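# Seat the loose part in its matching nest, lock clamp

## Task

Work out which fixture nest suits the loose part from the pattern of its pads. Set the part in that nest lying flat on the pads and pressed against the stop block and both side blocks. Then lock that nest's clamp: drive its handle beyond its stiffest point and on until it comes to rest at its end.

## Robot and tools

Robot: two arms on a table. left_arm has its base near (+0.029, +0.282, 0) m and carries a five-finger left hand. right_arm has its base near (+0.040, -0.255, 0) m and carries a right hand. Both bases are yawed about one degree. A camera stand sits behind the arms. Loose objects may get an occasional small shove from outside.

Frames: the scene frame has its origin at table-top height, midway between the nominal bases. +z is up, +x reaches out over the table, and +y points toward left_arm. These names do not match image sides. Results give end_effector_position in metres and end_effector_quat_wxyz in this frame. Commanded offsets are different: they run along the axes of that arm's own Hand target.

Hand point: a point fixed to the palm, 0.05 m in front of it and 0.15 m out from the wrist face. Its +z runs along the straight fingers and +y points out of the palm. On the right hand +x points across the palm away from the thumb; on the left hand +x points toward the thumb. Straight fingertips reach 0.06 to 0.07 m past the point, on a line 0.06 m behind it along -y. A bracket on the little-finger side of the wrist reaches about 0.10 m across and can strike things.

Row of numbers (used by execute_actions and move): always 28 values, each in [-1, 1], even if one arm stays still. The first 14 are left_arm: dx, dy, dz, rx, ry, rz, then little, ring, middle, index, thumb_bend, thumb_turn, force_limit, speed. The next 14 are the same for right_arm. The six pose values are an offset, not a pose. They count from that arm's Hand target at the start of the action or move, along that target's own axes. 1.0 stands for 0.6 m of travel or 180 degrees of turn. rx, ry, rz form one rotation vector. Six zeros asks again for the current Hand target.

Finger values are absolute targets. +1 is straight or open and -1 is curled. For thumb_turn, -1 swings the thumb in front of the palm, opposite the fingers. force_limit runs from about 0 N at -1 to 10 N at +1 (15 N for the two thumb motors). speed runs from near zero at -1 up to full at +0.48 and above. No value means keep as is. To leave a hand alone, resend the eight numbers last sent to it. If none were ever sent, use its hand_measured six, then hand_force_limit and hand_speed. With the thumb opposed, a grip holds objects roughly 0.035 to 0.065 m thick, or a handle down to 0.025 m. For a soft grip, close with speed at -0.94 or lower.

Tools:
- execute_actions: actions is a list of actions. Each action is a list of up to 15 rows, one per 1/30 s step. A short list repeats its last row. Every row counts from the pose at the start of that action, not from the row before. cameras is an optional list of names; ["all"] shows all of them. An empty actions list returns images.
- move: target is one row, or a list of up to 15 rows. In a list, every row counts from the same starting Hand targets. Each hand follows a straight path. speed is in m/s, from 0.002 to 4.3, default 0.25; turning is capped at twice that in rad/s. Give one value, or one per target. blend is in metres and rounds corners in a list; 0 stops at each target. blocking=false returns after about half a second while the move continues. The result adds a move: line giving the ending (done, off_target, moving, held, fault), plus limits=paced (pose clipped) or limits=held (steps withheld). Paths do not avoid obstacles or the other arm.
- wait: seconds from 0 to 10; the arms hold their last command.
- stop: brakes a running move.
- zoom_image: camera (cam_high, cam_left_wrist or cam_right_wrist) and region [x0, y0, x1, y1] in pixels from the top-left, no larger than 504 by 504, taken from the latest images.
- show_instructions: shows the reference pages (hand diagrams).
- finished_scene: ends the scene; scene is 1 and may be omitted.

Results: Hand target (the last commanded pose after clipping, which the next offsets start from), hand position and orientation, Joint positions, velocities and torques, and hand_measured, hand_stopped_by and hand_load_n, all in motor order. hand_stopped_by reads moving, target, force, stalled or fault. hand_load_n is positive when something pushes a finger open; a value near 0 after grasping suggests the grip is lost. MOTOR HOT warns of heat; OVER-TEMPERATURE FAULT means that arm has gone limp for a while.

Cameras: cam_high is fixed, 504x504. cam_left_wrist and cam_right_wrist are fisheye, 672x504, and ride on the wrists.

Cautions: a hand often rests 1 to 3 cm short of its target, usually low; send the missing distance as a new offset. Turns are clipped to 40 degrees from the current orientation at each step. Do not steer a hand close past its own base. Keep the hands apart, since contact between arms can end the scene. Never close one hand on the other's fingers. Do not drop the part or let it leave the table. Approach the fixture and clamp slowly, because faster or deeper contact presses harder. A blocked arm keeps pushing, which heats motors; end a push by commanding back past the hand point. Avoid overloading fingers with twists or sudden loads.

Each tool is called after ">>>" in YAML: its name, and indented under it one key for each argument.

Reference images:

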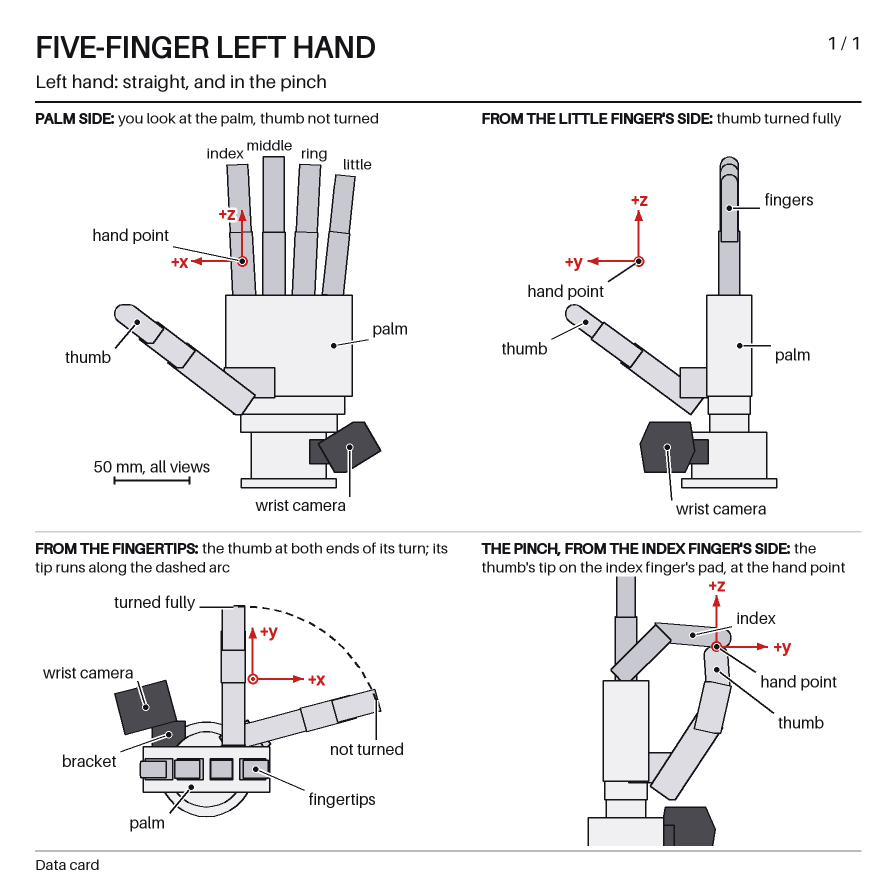

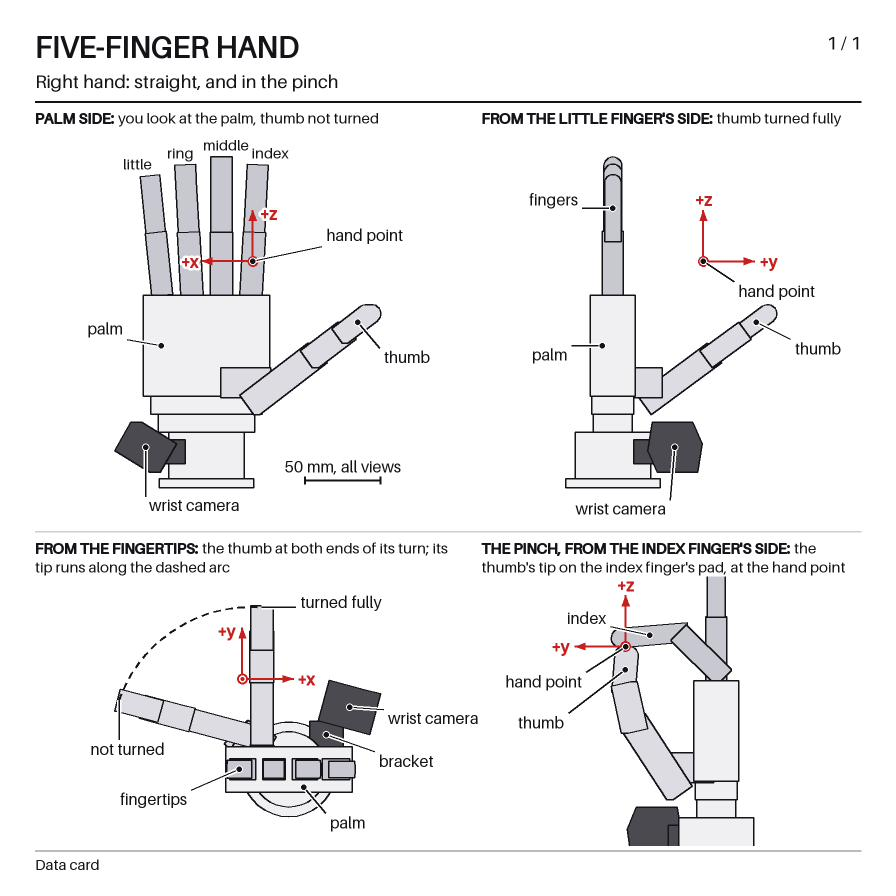

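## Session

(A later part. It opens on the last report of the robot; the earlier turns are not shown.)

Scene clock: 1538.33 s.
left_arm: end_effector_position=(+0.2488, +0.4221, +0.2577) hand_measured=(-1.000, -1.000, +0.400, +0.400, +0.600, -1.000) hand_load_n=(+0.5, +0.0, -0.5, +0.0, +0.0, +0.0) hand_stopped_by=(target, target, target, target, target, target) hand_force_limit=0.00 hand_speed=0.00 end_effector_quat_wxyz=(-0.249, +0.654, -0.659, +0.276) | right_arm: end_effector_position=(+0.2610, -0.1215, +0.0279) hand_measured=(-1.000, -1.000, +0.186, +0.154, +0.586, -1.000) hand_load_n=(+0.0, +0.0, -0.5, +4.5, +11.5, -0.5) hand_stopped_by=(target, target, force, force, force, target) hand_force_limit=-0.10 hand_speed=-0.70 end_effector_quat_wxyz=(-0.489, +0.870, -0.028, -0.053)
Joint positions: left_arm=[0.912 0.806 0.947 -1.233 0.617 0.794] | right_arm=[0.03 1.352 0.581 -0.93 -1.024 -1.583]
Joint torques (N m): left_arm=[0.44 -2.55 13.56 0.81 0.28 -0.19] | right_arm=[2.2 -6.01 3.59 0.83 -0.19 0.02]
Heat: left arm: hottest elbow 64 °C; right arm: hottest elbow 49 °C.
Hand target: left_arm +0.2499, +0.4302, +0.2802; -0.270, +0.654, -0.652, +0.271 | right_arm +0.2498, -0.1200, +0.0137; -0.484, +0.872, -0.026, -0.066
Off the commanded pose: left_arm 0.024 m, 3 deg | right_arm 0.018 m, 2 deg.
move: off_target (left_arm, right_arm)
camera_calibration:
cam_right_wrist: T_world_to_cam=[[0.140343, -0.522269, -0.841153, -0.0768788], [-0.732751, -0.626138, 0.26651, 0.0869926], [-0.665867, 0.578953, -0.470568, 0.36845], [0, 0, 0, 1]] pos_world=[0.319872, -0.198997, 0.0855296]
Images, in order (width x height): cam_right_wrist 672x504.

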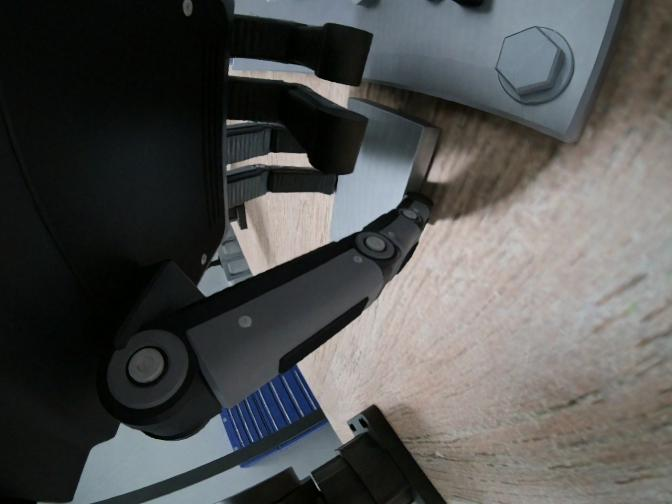

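>>> move:
  target:
    - [0,0,0,0,0,0,-1,-1,0.4,0.4,0.6,-1,0,0,-0.0023,-0.0140,-0.0087,0,0,0,-1,-1,-0.12,-0.1,0.4,-1,-0.1,-0.7]
    - [0,0,0,0,0,0,-1,-1,0.4,0.4,0.6,-1,0,0,-0.0025,-0.0142,-0.0089,0,0,0,-1,-1,0.35,0.35,0.62,-1,-0.1,-0.6]
  speed: 0.05
  cameras: ["cam_right_wrist"]

>>> zoom_image:
  camera: "cam_right_wrist"
  region: [310, 60, 510, 310]

Scene clock: 1547.00 s.
left_arm: end_effector_position=(+0.2488, +0.4221, +0.2577) hand_measured=(-1.000, -1.000, +0.400, +0.400, +0.600, -1.000) hand_load_n=(+0.5, +0.0, +0.0, +0.0, +0.0, +0.0) hand_stopped_by=(target, target, target, target, target, target) hand_force_limit=0.00 hand_speed=0.00 end_effector_quat_wxyz=(-0.249, +0.654, -0.659, +0.276) | right_arm: end_effector_position=(+0.2595, -0.1222, +0.0269) hand_measured=(-1.000, -1.000, +0.350, +0.350, +0.620, -1.000) hand_load_n=(+0.0, +0.0, -1.5, +0.0, +0.0, +0.0) hand_stopped_by=(target, target, target, target, target, target) hand_force_limit=-0.10 hand_speed=-0.60 end_effector_quat_wxyz=(-0.487, +0.871, -0.028, -0.054)
Joint positions: left_arm=[0.912 0.806 0.947 -1.233 0.617 0.794] | right_arm=[0.03 1.35 0.577 -0.93 -1.019 -1.583]
Joint torques (N m): left_arm=[0.79 -2.43 13.57 0.77 0.27 -0.19] | right_arm=[1.9 -5.89 4.59 -0.61 -0.37 0.06]
Heat: left arm: hottest elbow 64 °C; right arm: hottest elbow 49 °C.
Hand target: left_arm +0.2499, +0.4302, +0.2802; -0.270, +0.654, -0.652, +0.271 | right_arm +0.2498, -0.1201, +0.0239; -0.484, +0.872, -0.026, -0.066
Off the commanded pose: left_arm 0.024 m, 3 deg | right_arm 0.010 m, 1 deg.
move: off_target (left_arm); target 2's new numbers were sent with right_arm's hand 0.012 m and 2 deg from that target
camera_calibration:
cam_right_wrist: T_world_to_cam=[[0.139268, -0.526084, -0.838952, -0.078087], [-0.732075, -0.625206, 0.270524, 0.0855315], [-0.666836, 0.576501, -0.472204, 0.367378], [0, 0, 0, 1]] pos_world=[0.318472, -0.1994, 0.0848282]
Images, in order (width x height): cam_right_wrist 672x504.

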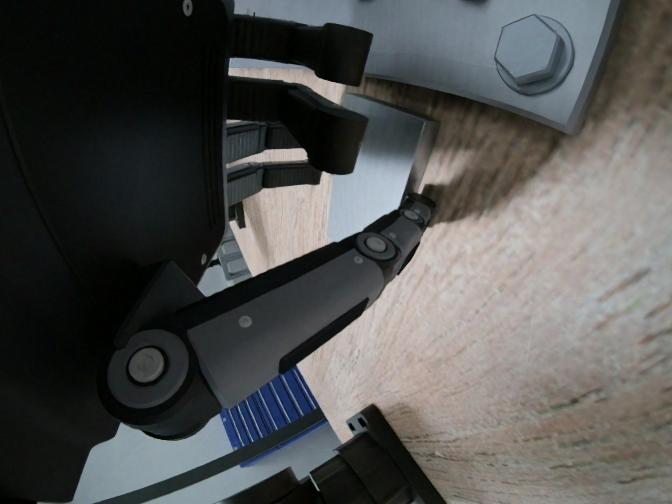

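Scaled by 2.016 from the camera's 672x504 image, which has a finer 960x720 frame.

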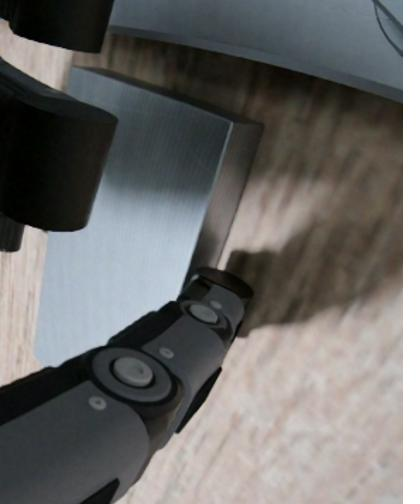

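>>> move:
  target:
    - [0,0,0,0,0,0,-1,-1,0.4,0.4,0.6,-1,0,0,-0.0033,-0.0196,-0.0122,0,0,0,-1,-1,0.35,0.35,0.75,-1,-0.1,-0.6]
    - [0,0,0,0,0,0,-1,-1,0.4,0.4,0.6,-1,0,0,-0.0268,-0.0199,-0.0118,-0.0010,0.0236,-0.0379,-1,-1,0.35,0.35,0.75,-1,-0.1,-0.6]
  speed: 0.05
  cameras: ["cam_right_wrist"]

>>> zoom_image:
  camera: "cam_right_wrist"
  region: [310, 40, 510, 290]

Scene clock: 1565.43 s.
left_arm: end_effector_position=(+0.2488, +0.4221, +0.2577) hand_measured=(-1.000, -1.000, +0.400, +0.400, +0.600, -1.000) hand_load_n=(+0.0, +0.0, +0.0, +0.0, +0.0, +0.0) hand_stopped_by=(target, target, target, target, target, target) hand_force_limit=0.00 hand_speed=0.00 end_effector_quat_wxyz=(-0.249, +0.654, -0.659, +0.276) | right_arm: end_effector_position=(+0.2343, -0.1218, +0.0389) hand_measured=(-1.000, -1.000, +0.350, +0.350, +0.750, -1.000) hand_load_n=(+0.0, +0.0, +0.0, +0.0, +0.0, +0.0) hand_stopped_by=(target, target, target, target, target, target) hand_force_limit=-0.10 hand_speed=-0.60 end_effector_quat_wxyz=(-0.486, +0.874, -0.002, -0.013)
Joint positions: left_arm=[0.912 0.806 0.947 -1.233 0.617 0.794] | right_arm=[0.036 1.166 0.488 -0.928 -1.015 -1.583]
Joint torques (N m): left_arm=[0.67 -1.49 13.5 0.84 0.27 -0.17] | right_arm=[1.96 -6.24 6.17 0.65 -0.51 0.08]
Heat: left arm: hottest elbow 64 °C; right arm: hottest elbow 48 °C.
Hand target: left_arm +0.2499, +0.4302, +0.2802; -0.270, +0.654, -0.652, +0.271 | right_arm +0.2358, -0.1201, +0.0399; -0.484, +0.875, +0.009, -0.005
Off the commanded pose: left_arm 0.024 m, 3 deg | right_arm 0.003 m, 2 deg.
move: off_target (left_arm)
camera_calibration:
cam_right_wrist: T_world_to_cam=[[0.222424, -0.528746, -0.819119, -0.0849234], [-0.75116, -0.628534, 0.201752, 0.0707867], [-0.621519, 0.570415, -0.536974, 0.347117], [0, 0, 0, 1]] pos_world=[0.287801, -0.198412, 0.102549]
Images, in order (width x height): cam_right_wrist 672x504.

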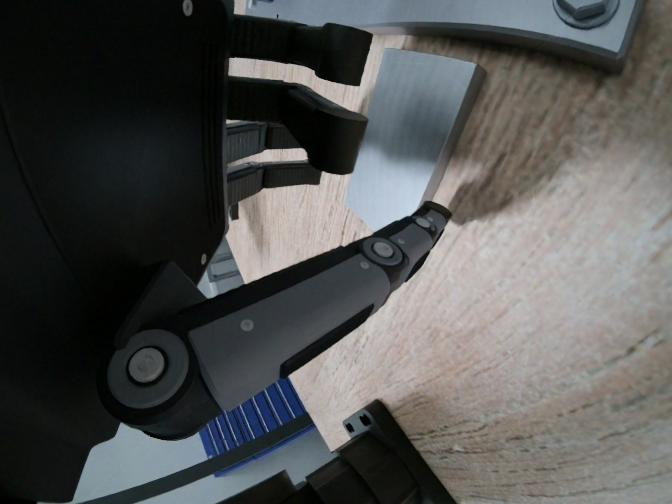

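Scaled by 2.016 from the camera's 672x504 image, which has a finer 960x720 frame.

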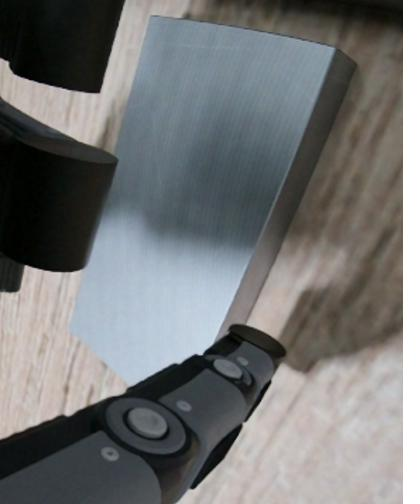

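>>> move:
  target:
    - [0,0,0,0,0,0,-1,-1,0.4,0.4,0.6,-1,0,0,-0.0112,0.0155,0.0158,0,0,0,-1,-1,0.35,0.35,0.75,-1,-0.1,-0.6]
    - [0,0,0,0,0,0,-1,-1,0.4,0.4,0.6,-1,0,0,-0.0112,0.0156,0.0158,0,0,0,-1,-1,-0.11,-0.1,0.4,-1,0.2,-0.75]
  speed: 0.05
  cameras: ["cam_right_wrist"]

>>> zoom_image:
  camera: "cam_right_wrist"
  region: [310, 40, 510, 290]

Scene clock: 1579.40 s.
left_arm: end_effector_position=(+0.2488, +0.4221, +0.2577) hand_measured=(-1.000, -1.000, +0.400, +0.400, +0.600, -1.000) hand_load_n=(+0.0, +0.0, +0.0, +0.0, +0.5, +0.0) hand_stopped_by=(target, target, target, target, target, target) hand_force_limit=0.00 hand_speed=0.00 end_effector_quat_wxyz=(-0.249, +0.654, -0.659, +0.276) | right_arm: end_effector_position=(+0.2285, -0.1192, +0.0271) hand_measured=(-1.000, -1.000, +0.146, +0.124, +0.640, -1.000) hand_load_n=(+0.0, +0.0, +4.5, +9.0, +12.5, -1.5) hand_stopped_by=(target, target, force, force, force, target) hand_force_limit=0.20 hand_speed=-0.75 end_effector_quat_wxyz=(-0.486, +0.874, +0.001, -0.009)
Joint positions: left_arm=[0.912 0.806 0.947 -1.233 0.617 0.794] | right_arm=[0.048 1.166 0.449 -0.859 -1.015 -1.561]
Joint torques (N m): left_arm=[0.56 -2.02 13.45 0.9 0.31 -0.19] | right_arm=[2.08 -4.31 5.75 0.54 -0.52 0.11]
Heat: left arm: hottest elbow 65 °C; right arm: hottest elbow 48 °C.
Hand target: left_arm +0.2499, +0.4302, +0.2802; -0.270, +0.654, -0.652, +0.271 | right_arm +0.2291, -0.1171, +0.0270; -0.485, +0.875, +0.008, -0.005
Off the commanded pose: left_arm 0.024 m, 3 deg | right_arm 0.002 m, 1 deg.
move: off_target (left_arm)
camera_calibration:
cam_right_wrist: T_world_to_cam=[[0.232102, -0.528676, -0.816474, -0.0942164], [-0.752907, -0.629096, 0.193315, 0.0710947], [-0.615841, 0.56986, -0.544058, 0.334519], [0, 0, 0, 1]] pos_world=[0.281406, -0.195713, 0.0913286]
Images, in order (width x height): cam_right_wrist 672x504.

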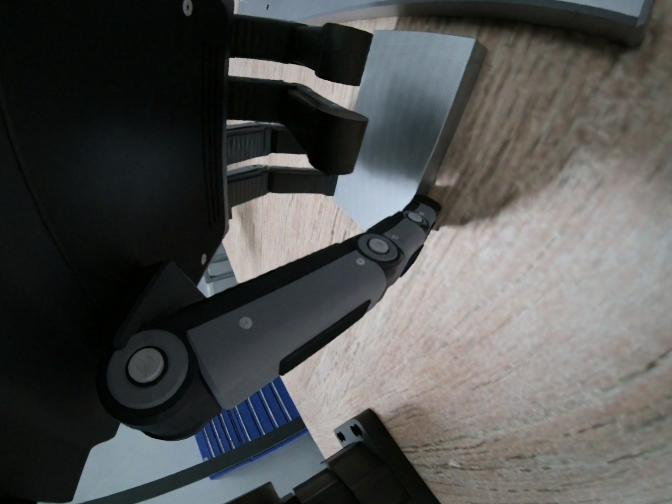

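Scaled by 2.016 from the camera's 672x504 image, which has a finer 960x720 frame.

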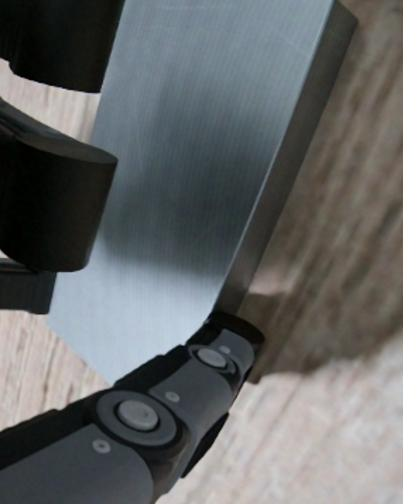

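>>> move:
  target: [0,0,0,0,0,0,-1,-1,0.4,0.4,0.6,-1,0,0,0.0167,-0.0850,-0.0530,0,0,0,-1,-1,-0.11,-0.1,0.4,-1,0.2,-0.75]
  speed: 0.06
  cameras: ["cam_right_wrist","cam_high"]

>>> zoom_image:
  camera: "cam_right_wrist"
  region: [310, 40, 510, 290]

>>> zoom_image:
  camera: "cam_high"
  region: [190, 120, 290, 220]

Scene clock: 1585.07 s.
left_arm: end_effector_position=(+0.2488, +0.4221, +0.2577) hand_measured=(-1.000, -1.000, +0.400, +0.400, +0.600, -1.000) hand_load_n=(+0.0, +0.0, +0.0, +0.0, +0.0, +0.0) hand_stopped_by=(target, target, target, target, target, target) hand_force_limit=0.00 hand_speed=0.00 end_effector_quat_wxyz=(-0.249, +0.654, -0.659, +0.276) | right_arm: end_effector_position=(+0.2209, -0.1189, +0.0686) hand_measured=(-1.000, -1.000, +0.146, +0.124, +0.640, -1.000) hand_load_n=(+0.0, +0.0, +4.0, +9.0, +12.5, -1.5) hand_stopped_by=(target, target, force, force, force, target) hand_force_limit=0.20 hand_speed=-0.75 end_effector_quat_wxyz=(-0.484, +0.875, -0.009, -0.027)
Joint positions: left_arm=[0.912 0.806 0.947 -1.233 0.617 0.794] | right_arm=[0.053 1.068 0.516 -1.058 -1.011 -1.552]
Joint torques (N m): left_arm=[0.44 -2.26 13.63 0.68 0.27 -0.18] | right_arm=[2.96 -5.95 10.65 -0.84 -0.65 0.11]
Heat: left arm: hottest elbow 65 °C; right arm: hottest elbow 48 °C.
Hand target: left_arm +0.2499, +0.4302, +0.2802; -0.270, +0.654, -0.652, +0.271 | right_arm +0.2390, -0.1168, +0.0870; -0.485, +0.875, +0.009, -0.005
Off the commanded pose: left_arm 0.024 m, 3 deg | right_arm 0.026 m, 3 deg.
move: off_target (left_arm, right_arm)
camera_calibration:
cam_right_wrist: T_world_to_cam=[[0.19836, -0.532745, -0.8227, -0.0509452], [-0.744118, -0.628168, 0.227362, 0.0533779], [-0.637921, 0.567086, -0.521028, 0.355158], [0, 0, 0, 1]] pos_world=[0.276388, -0.195016, 0.130999]
Images, in order (width x height): cam_high 504x504, cam_right_wrist 672x504.

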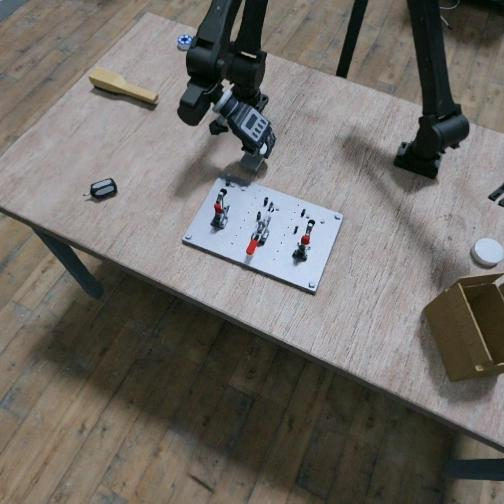

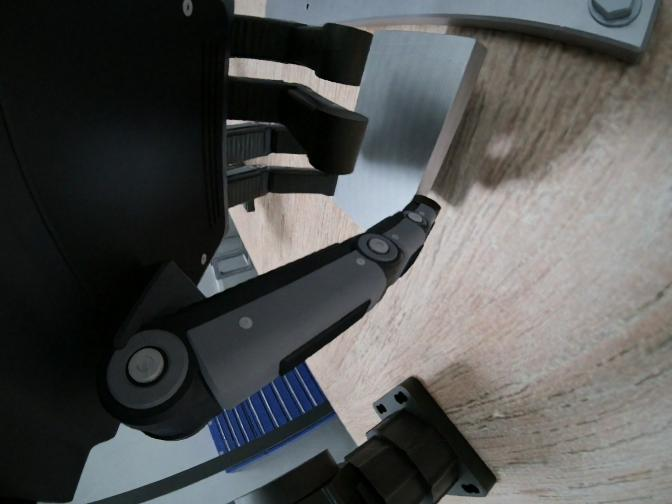

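Scaled by 2.016 from the camera's 672x504 image, which has a finer 960x720 frame.

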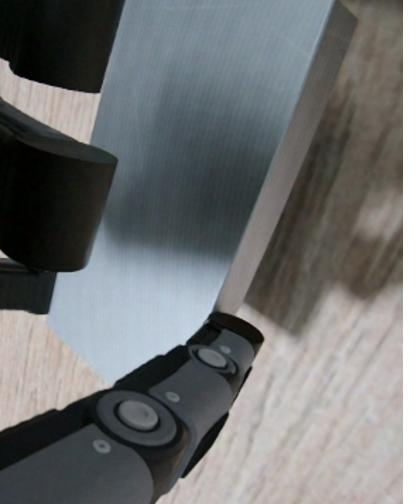

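Scaled by 5.040 from the camera's 504x504 image, which has a finer 720x720 frame.

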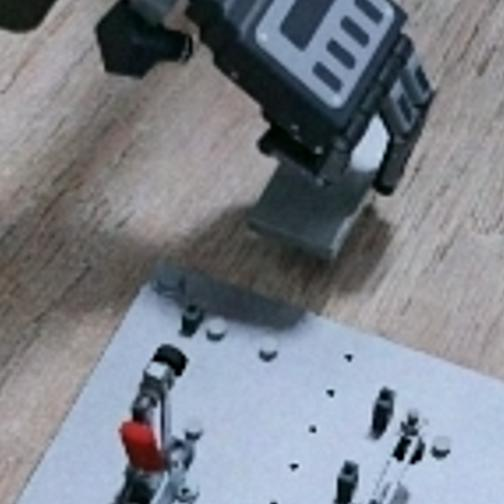

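>>> move:
  target: [0,0,0,0,0,0,-1,-1,0.4,0.4,0.6,-1,0,0,0.1852,-0.0110,0.0017,0,0,0,-1,-1,-0.11,-0.1,0.4,-1,0.2,-0.75]
  speed: 0.08
  cameras: ["cam_right_wrist","cam_high"]

>>> zoom_image:
  camera: "cam_right_wrist"
  region: [310, 0, 560, 260]

>>> zoom_image:
  camera: "cam_high"
  region: [205, 160, 265, 220]

Scene clock: 1598.63 s.
left_arm: end_effector_position=(+0.2488, +0.4221, +0.2577) hand_measured=(-1.000, -1.000, +0.400, +0.400, +0.600, -1.000) hand_load_n=(+0.0, +0.0, +0.0, +0.0, +0.0, +0.0) hand_stopped_by=(target, target, target, target, target, target) hand_force_limit=0.00 hand_speed=0.00 end_effector_quat_wxyz=(-0.249, +0.654, -0.659, +0.276) | right_arm: end_effector_position=(+0.3286, -0.1156, +0.0823) hand_measured=(-1.000, -1.000, +0.146, +0.124, +0.640, -1.000) hand_load_n=(+0.0, +0.0, +4.0, +8.5, +13.0, -1.5) hand_stopped_by=(target, target, force, force, force, target) hand_force_limit=0.20 hand_speed=-0.75 end_effector_quat_wxyz=(-0.484, +0.875, -0.005, -0.020)
Joint positions: left_arm=[0.912 0.806 0.947 -1.233 0.617 0.794] | right_arm=[0.057 1.353 0.784 -1.02 -1.01 -1.546]
Joint torques (N m): left_arm=[0.21 -2.14 13.61 0.84 0.3 -0.17] | right_arm=[2.14 -7.59 10.41 0.54 -0.63 0.12]
Heat: left arm: hottest elbow 65 °C; right arm: hottest elbow 51 °C.
Hand target: left_arm +0.2499, +0.4302, +0.2802; -0.270, +0.654, -0.652, +0.271 | right_arm +0.3500, -0.1102, +0.0919; -0.485, +0.875, +0.009, -0.005
Off the commanded pose: left_arm 0.024 m, 3 deg | right_arm 0.024 m, 2 deg.
move: off_target (left_arm, right_arm)
camera_calibration:
cam_right_wrist: T_world_to_cam=[[0.211659, -0.532752, -0.819375, -0.0639677], [-0.747235, -0.628587, 0.215679, 0.134428], [-0.629952, 0.566616, -0.531137, 0.427341], [0, 0, 0, 1]] pos_world=[0.383194, -0.191717, 0.14557]
Images, in order (width x height): cam_high 504x504, cam_right_wrist 672x504.

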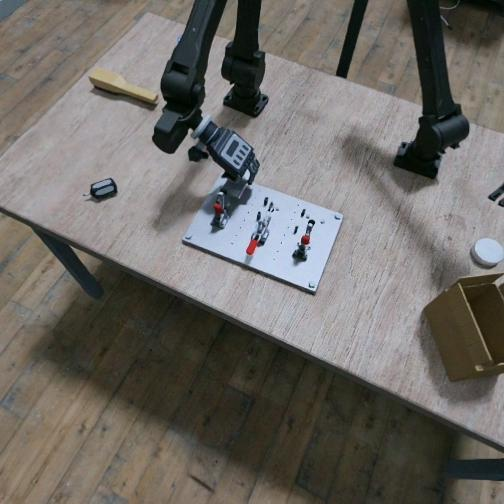

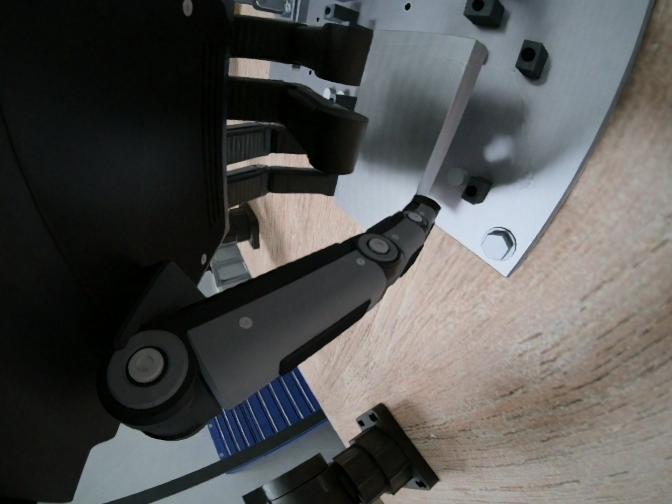

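Scaled by 1.938 from the camera's 672x504 image, which has a finer 960x720 frame.

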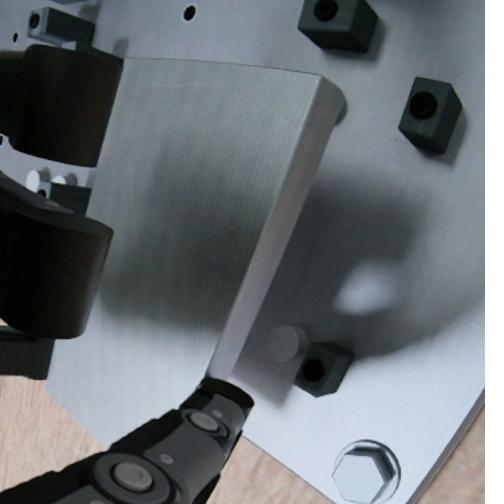

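Scaled by 8.400 from the camera's 504x504 image, which has a finer 720x720 frame.

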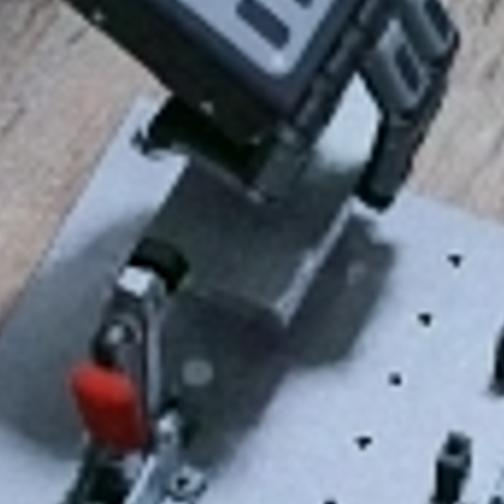

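>>> move:
  target: [0,0,0,0,0,0,-1,-1,0.4,0.4,0.6,-1,0,0,-0.0082,0.0540,0.0458,0,0,0,-1,-1,-0.11,-0.1,0.4,-1,0.2,-0.75]
  speed: 0.05
  cameras: ["cam_right_wrist","cam_high"]

>>> zoom_image:
  camera: "cam_right_wrist"
  region: [310, 0, 560, 260]

>>> zoom_image:
  camera: "cam_high"
  region: [205, 160, 265, 220]

Scene clock: 1606.80 s.
left_arm: end_effector_position=(+0.2488, +0.4221, +0.2577) hand_measured=(-1.000, -1.000, +0.400, +0.400, +0.600, -1.000) hand_load_n=(+0.0, +0.0, +0.0, +0.0, +0.0, +0.0) hand_stopped_by=(target, target, target, target, target, target) hand_force_limit=0.00 hand_speed=0.00 end_effector_quat_wxyz=(-0.249, +0.654, -0.659, +0.276) | right_arm: end_effector_position=(+0.3436, -0.1089, +0.0527) hand_measured=(-1.000, -1.000, +0.146, +0.124, +0.640, -1.000) hand_load_n=(+0.0, +0.0, +4.0, +8.5, +13.0, -1.5) hand_stopped_by=(target, target, force, force, force, target) hand_force_limit=0.20 hand_speed=-0.75 end_effector_quat_wxyz=(-0.484, +0.875, +0.005, -0.002)
Joint positions: left_arm=[0.912 0.806 0.947 -1.233 0.617 0.794] | right_arm=[0.076 1.415 0.755 -0.858 -1.009 -1.51]
Joint torques (N m): left_arm=[0.32 -2.2 13.55 0.81 0.26 -0.21] | right_arm=[2.67 -8.64 6.57 0.65 -0.66 0.11]
Heat: left arm: hottest elbow 65 °C; right arm: hottest elbow 51 °C.
Hand target: left_arm +0.2499, +0.4302, +0.2802; -0.270, +0.654, -0.652, +0.271 | right_arm +0.3450, -0.1042, +0.0499; -0.485, +0.875, +0.008, -0.005
Off the commanded pose: left_arm 0.024 m, 3 deg | right_arm 0.006 m, 1 deg.
move: off_target (left_arm)
camera_calibration:
cam_right_wrist: T_world_to_cam=[[0.244448, -0.532332, -0.810474, -0.0994569], [-0.755299, -0.62869, 0.185127, 0.160549], [-0.608086, 0.566896, -0.555751, 0.411024], [0, 0, 0, 1]] pos_world=[0.395512, -0.185017, 0.118098]
Images, in order (width x height): cam_high 504x504, cam_right_wrist 672x504.

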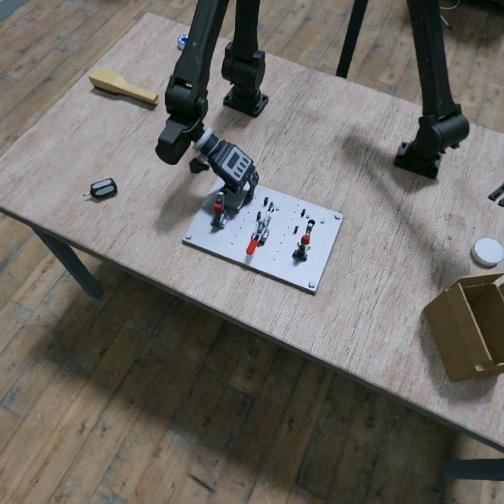

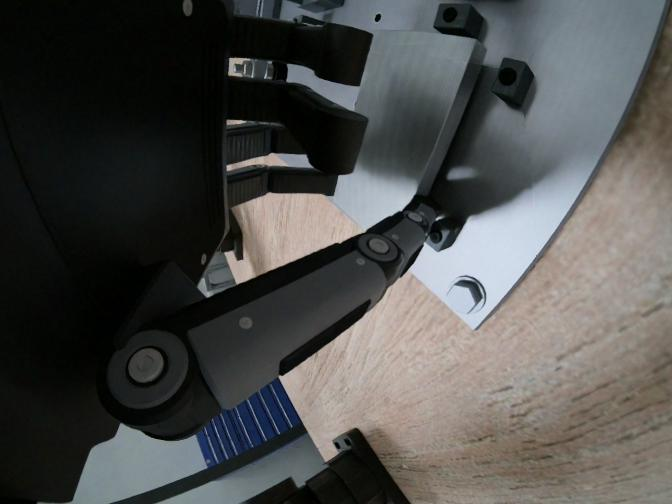

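Scaled by 1.938 from the camera's 672x504 image, which has a finer 960x720 frame.

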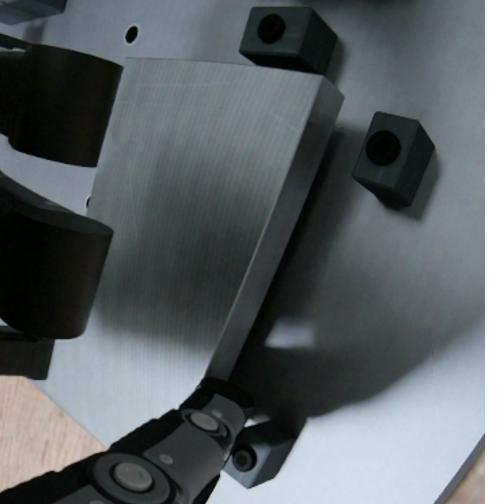

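Scaled by 8.400 from the camera's 504x504 image, which has a finer 720x720 frame.

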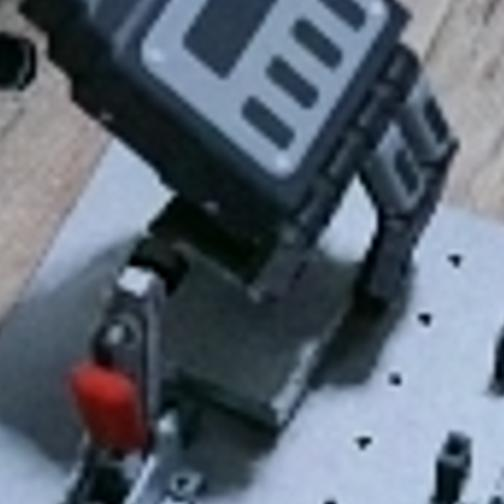

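>>> move:
  target: [0,0,0,0,0,0,-1,-1,0.4,0.4,0.6,-1,0,0,-0.0050,0.0145,0.0090,0,0,0,-1,-1,-0.11,-0.1,0.4,-1,0.2,-0.75]
  speed: 0.04
  cameras: ["cam_right_wrist"]

>>> zoom_image:
  camera: "cam_right_wrist"
  region: [310, 0, 560, 260]

Scene clock: 1617.07 s.
left_arm: end_effector_position=(+0.2488, +0.4221, +0.2577) hand_measured=(-1.000, -1.000, +0.400, +0.400, +0.600, -1.000) hand_load_n=(+0.0, +0.0, +0.0, +0.0, +0.0, +0.0) hand_stopped_by=(target, target, target, target, target, target) hand_force_limit=0.00 hand_speed=0.00 end_effector_quat_wxyz=(-0.249, +0.654, -0.659, +0.276) | right_arm: end_effector_position=(+0.3434, -0.1077, +0.0493) hand_measured=(-1.000, -1.000, +0.146, +0.124, +0.640, -1.000) hand_load_n=(+0.0, +0.0, +3.5, +8.5, +12.5, -2.0) hand_stopped_by=(target, target, force, force, force, target) hand_force_limit=0.20 hand_speed=-0.75 end_effector_quat_wxyz=(-0.485, +0.874, +0.004, +0.001)
Joint positions: left_arm=[0.912 0.806 0.947 -1.233 0.617 0.794] | right_arm=[0.078 1.417 0.744 -0.832 -1.012 -1.499]
Joint torques (N m): left_arm=[0.62 -2.32 13.61 0.79 0.29 -0.21] | right_arm=[1.08 -7.47 5.89 1.16 -0.55 0.06]
Heat: left arm: hottest elbow 65 °C; right arm: hottest elbow 51 °C.
Hand target: left_arm +0.2499, +0.4302, +0.2802; -0.270, +0.654, -0.652, +0.271 | right_arm +0.3420, -0.1043, +0.0397; -0.485, +0.875, +0.008, -0.005
Off the commanded pose: left_arm 0.024 m, 3 deg | right_arm 0.010 m, 1 deg.
move: off_target (left_arm)
camera_calibration:
cam_right_wrist: T_world_to_cam=[[0.245861, -0.530671, -0.811136, -0.101792], [-0.758489, -0.626367, 0.179887, 0.163451], [-0.603529, 0.57101, -0.556507, 0.407297], [0, 0, 0, 1]] pos_world=[0.394818, -0.184208, 0.114693]
Images, in order (width x height): cam_right_wrist 672x504.

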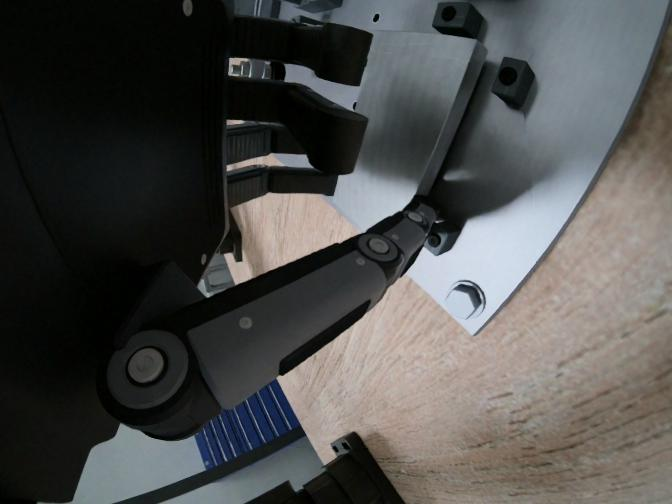

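Scaled by 1.938 from the camera's 672x504 image, which has a finer 960x720 frame.

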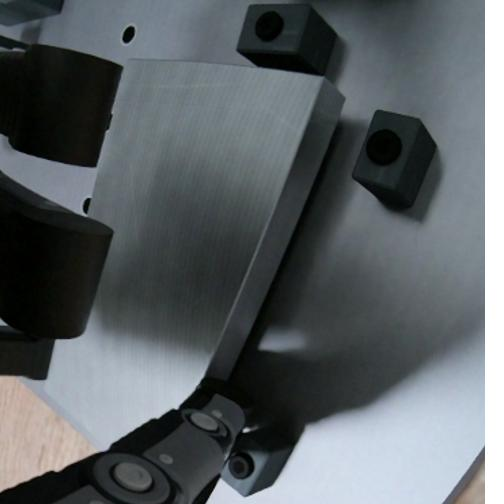

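>>> move:
  target:
    - [0,0,0,0,0,0,-1,-1,0.4,0.4,0.6,-1,0,0,0,0.0028,0.0018,0,0,0,-1,-1,0.35,0.35,0.66,-1,0.2,-0.6]
    - [0,0,0,0,0,0,-1,-1,0.4,0.4,0.6,-1,0,0,0,0.0028,0.0019,0,0,0,-1,-1,0.4,0.4,0.72,-1,0.2,-0.6]
  speed: 0.04
  cameras: ["cam_right_wrist"]

>>> zoom_image:
  camera: "cam_right_wrist"
  region: [310, 0, 560, 260]

Scene clock: 1624.50 s.
left_arm: end_effector_position=(+0.2488, +0.4221, +0.2577) hand_measured=(-1.000, -1.000, +0.400, +0.400, +0.600, -1.000) hand_load_n=(+0.0, +0.0, -0.5, +0.0, +0.0, +0.0) hand_stopped_by=(target, target, target, target, target, target) hand_force_limit=0.00 hand_speed=0.00 end_effector_quat_wxyz=(-0.249, +0.654, -0.659, +0.276) | right_arm: end_effector_position=(+0.3443, -0.1056, +0.0478) hand_measured=(-1.000, -1.000, +0.400, +0.400, +0.720, -1.000) hand_load_n=(+0.0, +0.5, +0.0, +0.0, -1.0, +0.0) hand_stopped_by=(target, target, target, target, target, target) hand_force_limit=0.20 hand_speed=-0.60 end_effector_quat_wxyz=(-0.488, +0.873, +0.008, +0.003)
Joint positions: left_arm=[0.912 0.806 0.947 -1.233 0.617 0.794] | right_arm=[0.081 1.421 0.741 -0.817 -1.018 -1.499]
Joint torques (N m): left_arm=[1.26 -1.9 13.59 0.87 0.29 -0.2] | right_arm=[2.37 -7.12 5.82 0.69 -0.35 0.02]
Heat: left arm: hottest elbow 65 °C; right arm: hottest elbow 50 °C.
Hand target: left_arm +0.2499, +0.4302, +0.2802; -0.270, +0.654, -0.652, +0.271 | right_arm +0.3421, -0.1043, +0.0377; -0.485, +0.875, +0.008, -0.005
Off the commanded pose: left_arm 0.024 m, 3 deg | right_arm 0.010 m, 1 deg.
move: off_target (left_arm)
camera_calibration:
cam_right_wrist: T_world_to_cam=[[0.253464, -0.524527, -0.81279, -0.104014], [-0.757422, -0.630262, 0.170536, 0.165322], [-0.601721, 0.572399, -0.557037, 0.405397], [0, 0, 0, 1]] pos_world=[0.395518, -0.182411, 0.113087]
Images, in order (width x height): cam_right_wrist 672x504.

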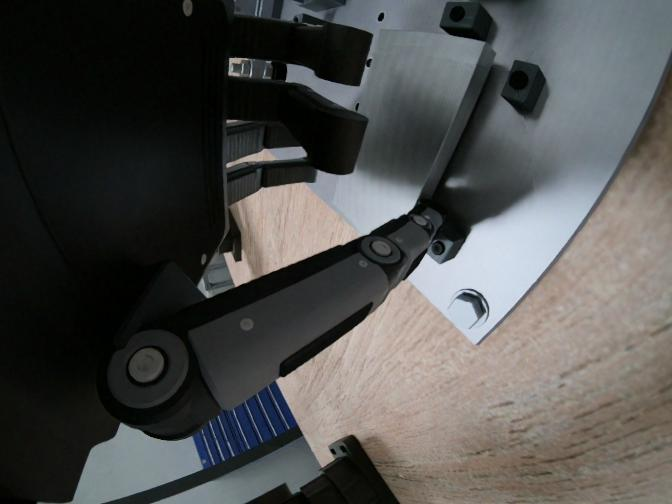

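Scaled by 1.938 from the camera's 672x504 image, which has a finer 960x720 frame.

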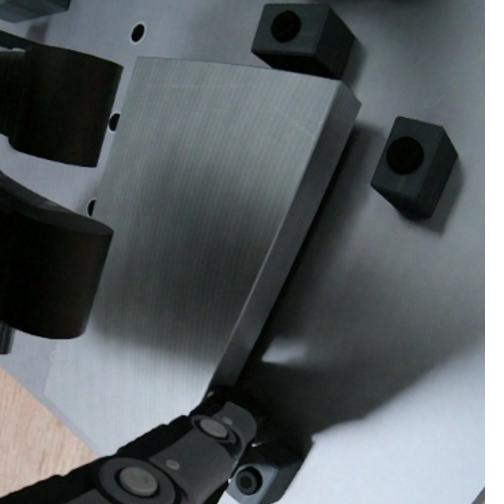

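>>> move:
  target: [0,0,0,0,0,0,-1,-1,0.4,0.4,0.6,-1,0,0,0.0000,-0.0700,-0.0440,0,0,0,-1,-1,0.4,0.4,0.72,-1,0.2,-0.6]
  speed: 0.08
  cameras: ["cam_right_wrist","cam_high"]

>>> zoom_image:
  camera: "cam_right_wrist"
  region: [310, 0, 560, 260]

Scene clock: 1634.60 s.
left_arm: end_effector_position=(+0.2488, +0.4221, +0.2577) hand_measured=(-1.000, -1.000, +0.400, +0.400, +0.600, -1.000) hand_load_n=(+0.0, +0.0, +0.0, +0.0, +0.0, +0.0) hand_stopped_by=(target, target, target, target, target, target) hand_force_limit=0.00 hand_speed=0.00 end_effector_quat_wxyz=(-0.249, +0.654, -0.659, +0.276) | right_arm: end_effector_position=(+0.3269, -0.1071, +0.0717) hand_measured=(-1.000, -1.000, +0.400, +0.400, +0.720, -1.000) hand_load_n=(+0.0, +0.0, +0.0, +0.0, +0.0, +0.0) hand_stopped_by=(target, target, target, target, target, target) hand_force_limit=0.20 hand_speed=-0.60 end_effector_quat_wxyz=(-0.485, +0.874, -0.006, -0.022)
Joint positions: left_arm=[0.912 0.806 0.947 -1.233 0.617 0.794] | right_arm=[0.081 1.364 0.759 -0.949 -1.014 -1.499]
Joint torques (N m): left_arm=[0.56 -1.96 13.52 0.84 0.27 -0.2] | right_arm=[2.2 -9.35 9.59 -0.43 -0.53 0.05]
Heat: left arm: hottest elbow 65 °C; right arm: hottest elbow 50 °C.
Hand target: left_arm +0.2499, +0.4302, +0.2802; -0.270, +0.654, -0.652, +0.271 | right_arm +0.3421, -0.1044, +0.0872; -0.485, +0.875, +0.008, -0.005
Off the commanded pose: left_arm 0.024 m, 3 deg | right_arm 0.022 m, 3 deg.
move: off_target (left_arm, right_arm)
camera_calibration:
cam_right_wrist: T_world_to_cam=[[0.207413, -0.530232, -0.822091, -0.0658028], [-0.746654, -0.628768, 0.217162, 0.140516], [-0.632051, 0.568775, -0.526314, 0.416466], [0, 0, 0, 1]] pos_world=[0.381792, -0.183414, 0.134581]
Images, in order (width x height): cam_high 504x504, cam_right_wrist 672x504.

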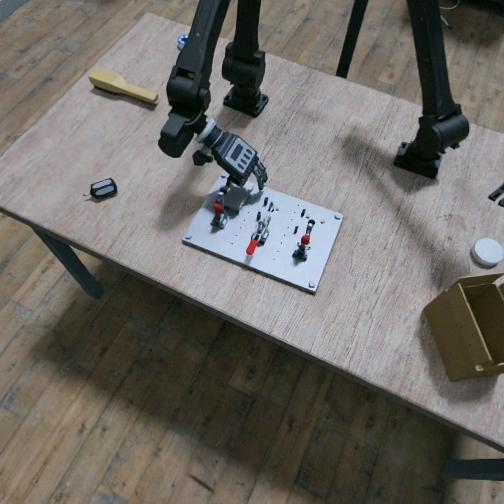

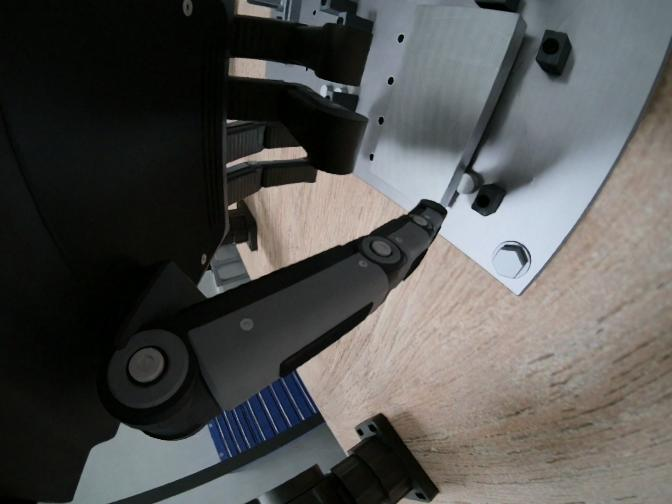

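Scaled by 1.938 from the camera's 672x504 image, which has a finer 960x720 frame.

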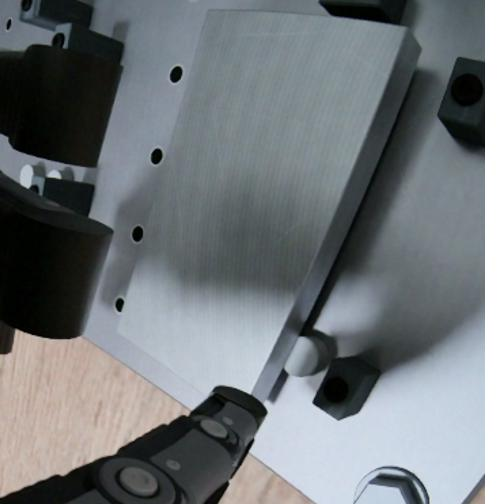

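>>> move:
  target:
    - [0,0,0,0,0,0,-1,-1,0.4,0.4,0.6,-1,0,0,0.0060,-0.0258,0.0317,0,0,0,-1,-1,0.4,0.4,0.72,-1,0.2,-0.6]
    - [0,0,0,0,0,0,-1,-1,0.4,0.4,0.6,-1,0,0,0.0060,-0.0260,0.0317,0,0,0,-1,0.2,0.2,-1,1,1,0.2,0]
  speed: 0.08
  cameras: ["cam_right_wrist","cam_high"]

>>> zoom_image:
  camera: "cam_high"
  region: [205, 160, 285, 240]

Scene clock: 1651.60 s.
left_arm: end_effector_position=(+0.2488, +0.4221, +0.2577) hand_measured=(-1.000, -1.000, +0.400, +0.400, +0.600, -1.000) hand_load_n=(+0.0, +0.5, +0.0, +0.0, +0.0, +0.0) hand_stopped_by=(target, target, target, target, target, target) hand_force_limit=0.00 hand_speed=0.00 end_effector_quat_wxyz=(-0.249, +0.654, -0.659, +0.276) | right_arm: end_effector_position=(+0.3267, -0.0856, +0.0744) hand_measured=(-1.000, +0.200, +0.200, -1.000, +1.000, +1.000) hand_load_n=(+0.0, +0.0, +0.0, +0.0, +0.0, +0.0) hand_stopped_by=(target, target, target, target, target, target) hand_force_limit=0.20 hand_speed=0.00 end_effector_quat_wxyz=(-0.482, +0.875, -0.010, -0.031)
Joint positions: left_arm=[0.912 0.806 0.947 -1.233 0.617 0.794] | right_arm=[0.149 1.356 0.759 -0.874 -1.006 -1.377]
Joint torques (N m): left_arm=[0.38 -2.32 13.48 0.8 0.27 -0.19] | right_arm=[2.26 -10.99 9.7 0.77 -0.53 0.2]
Heat: left arm: hottest elbow 65 °C; right arm: hottest elbow 53 °C.
Hand target: left_arm +0.2499, +0.4302, +0.2802; -0.270, +0.654, -0.652, +0.271 | right_arm +0.3452, -0.0799, +0.0904; -0.484, +0.875, +0.008, -0.005
Off the commanded pose: left_arm 0.024 m, 3 deg | right_arm 0.025 m, 4 deg.
move: off_target (left_arm, right_arm); target 2's new numbers were sent with right_arm's hand 0.025 m and 4 deg from that target
camera_calibration:
cam_right_wrist: T_world_to_cam=[[0.192273, -0.534592, -0.822947, -0.0475699], [-0.740731, -0.629127, 0.235622, 0.149893], [-0.6437, 0.564278, -0.516953, 0.408118], [0, 0, 0, 1]] pos_world=[0.382882, -0.161421, 0.136512]
Images, in order (width x height): cam_high 504x504, cam_right_wrist 672x504.

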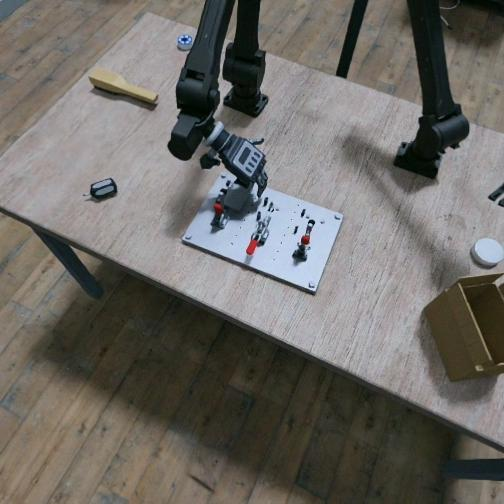

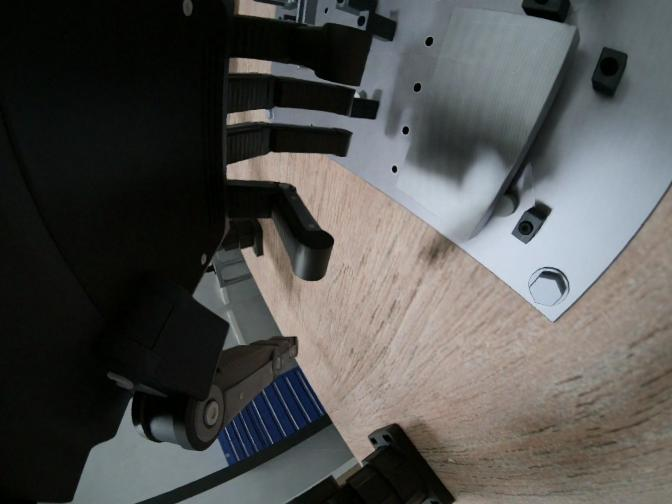

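Scaled by 6.300 from the camera's 504x504 image, which has a finer 720x720 frame.

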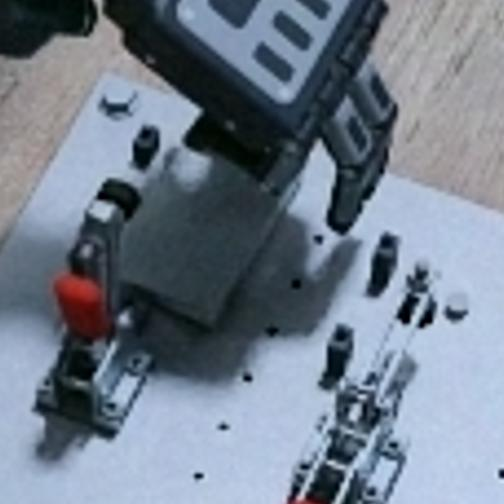

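>>> move:
  target:
    - [0,0,0,0,0,0,-1,-1,0.4,0.4,0.6,-1,0,0,0.0025,0.0107,-0.0172,0,0,0,-1,0.2,0.2,-1,1,1,0.2,0]
    - [0,0,0,0,0,0,-1,-1,0.4,0.4,0.6,-1,0,0,-0.0005,0.0815,0.0270,0,0,0,-1,0.2,0.2,-1,1,1,0.2,0]
  speed: 0.06
  blend: [0.005,0]
  cameras: ["cam_right_wrist","cam_high"]

>>> zoom_image:
  camera: "cam_high"
  region: [205, 160, 285, 240]

Scene clock: 1662.03 s.
left_arm: end_effector_position=(+0.2488, +0.4221, +0.2577) hand_measured=(-1.000, -1.000, +0.400, +0.400, +0.600, -1.000) hand_load_n=(+0.0, +0.0, +0.0, +0.0, +0.0, +0.0) hand_stopped_by=(target, target, target, target, target, target) hand_force_limit=0.00 hand_speed=0.00 end_effector_quat_wxyz=(-0.249, +0.654, -0.659, +0.276) | right_arm: end_effector_position=(+0.3411, -0.0888, +0.0459) hand_measured=(-1.000, +0.200, +0.200, -1.000, +1.000, +1.000) hand_load_n=(+0.0, +0.0, +0.0, +0.0, +0.0, +0.0) hand_stopped_by=(target, target, target, target, target, target) hand_force_limit=0.20 hand_speed=0.00 end_effector_quat_wxyz=(-0.484, +0.875, +0.012, -0.008)
Joint positions: left_arm=[0.912 0.806 0.947 -1.233 0.617 0.794] | right_arm=[0.137 1.422 0.738 -0.769 -1.006 -1.43]
Joint torques (N m): left_arm=[0.73 -1.79 13.6 0.84 0.29 -0.18] | right_arm=[0.09 -8.18 6.2 0.92 -0.7 0.03]
Heat: left arm: hottest elbow 65 °C; right arm: hottest elbow 54 °C.
Hand target: left_arm +0.2499, +0.4302, +0.2802; -0.270, +0.654, -0.652, +0.271 | right_arm +0.3450, -0.0921, +0.0403; -0.484, +0.875, +0.008, -0.005
Off the commanded pose: left_arm 0.024 m, 3 deg | right_arm 0.008 m, 1 deg.
move: off_target (left_arm)
camera_calibration:
cam_right_wrist: T_world_to_cam=[[0.251539, -0.527932, -0.811182, -0.0956568], [-0.743569, -0.64192, 0.1872, 0.167286], [-0.619543, 0.556081, -0.554022, 0.397302], [0, 0, 0, 1]] pos_world=[0.394596, -0.164048, 0.111203]
Images, in order (width x height): cam_high 504x504, cam_right_wrist 672x504.

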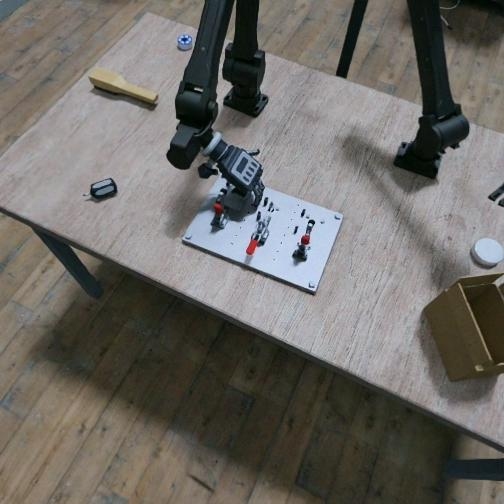

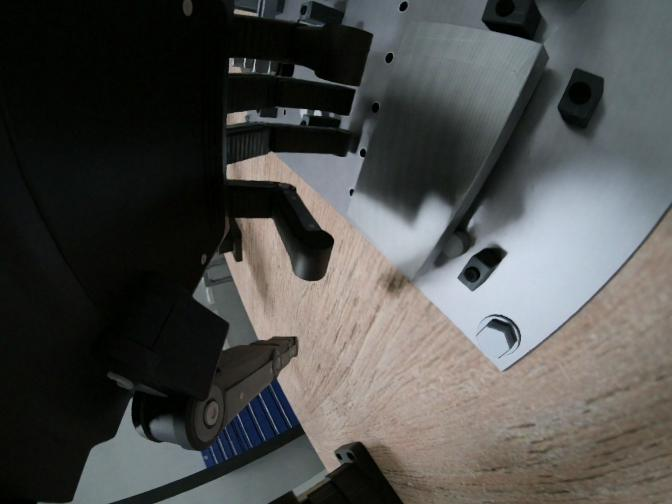

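Scaled by 6.300 from the camera's 504x504 image, which has a finer 720x720 frame.

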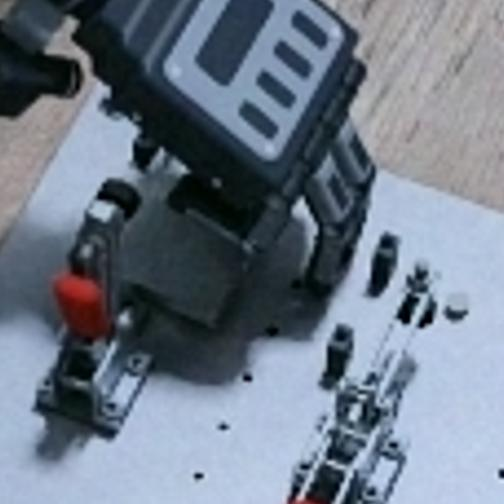

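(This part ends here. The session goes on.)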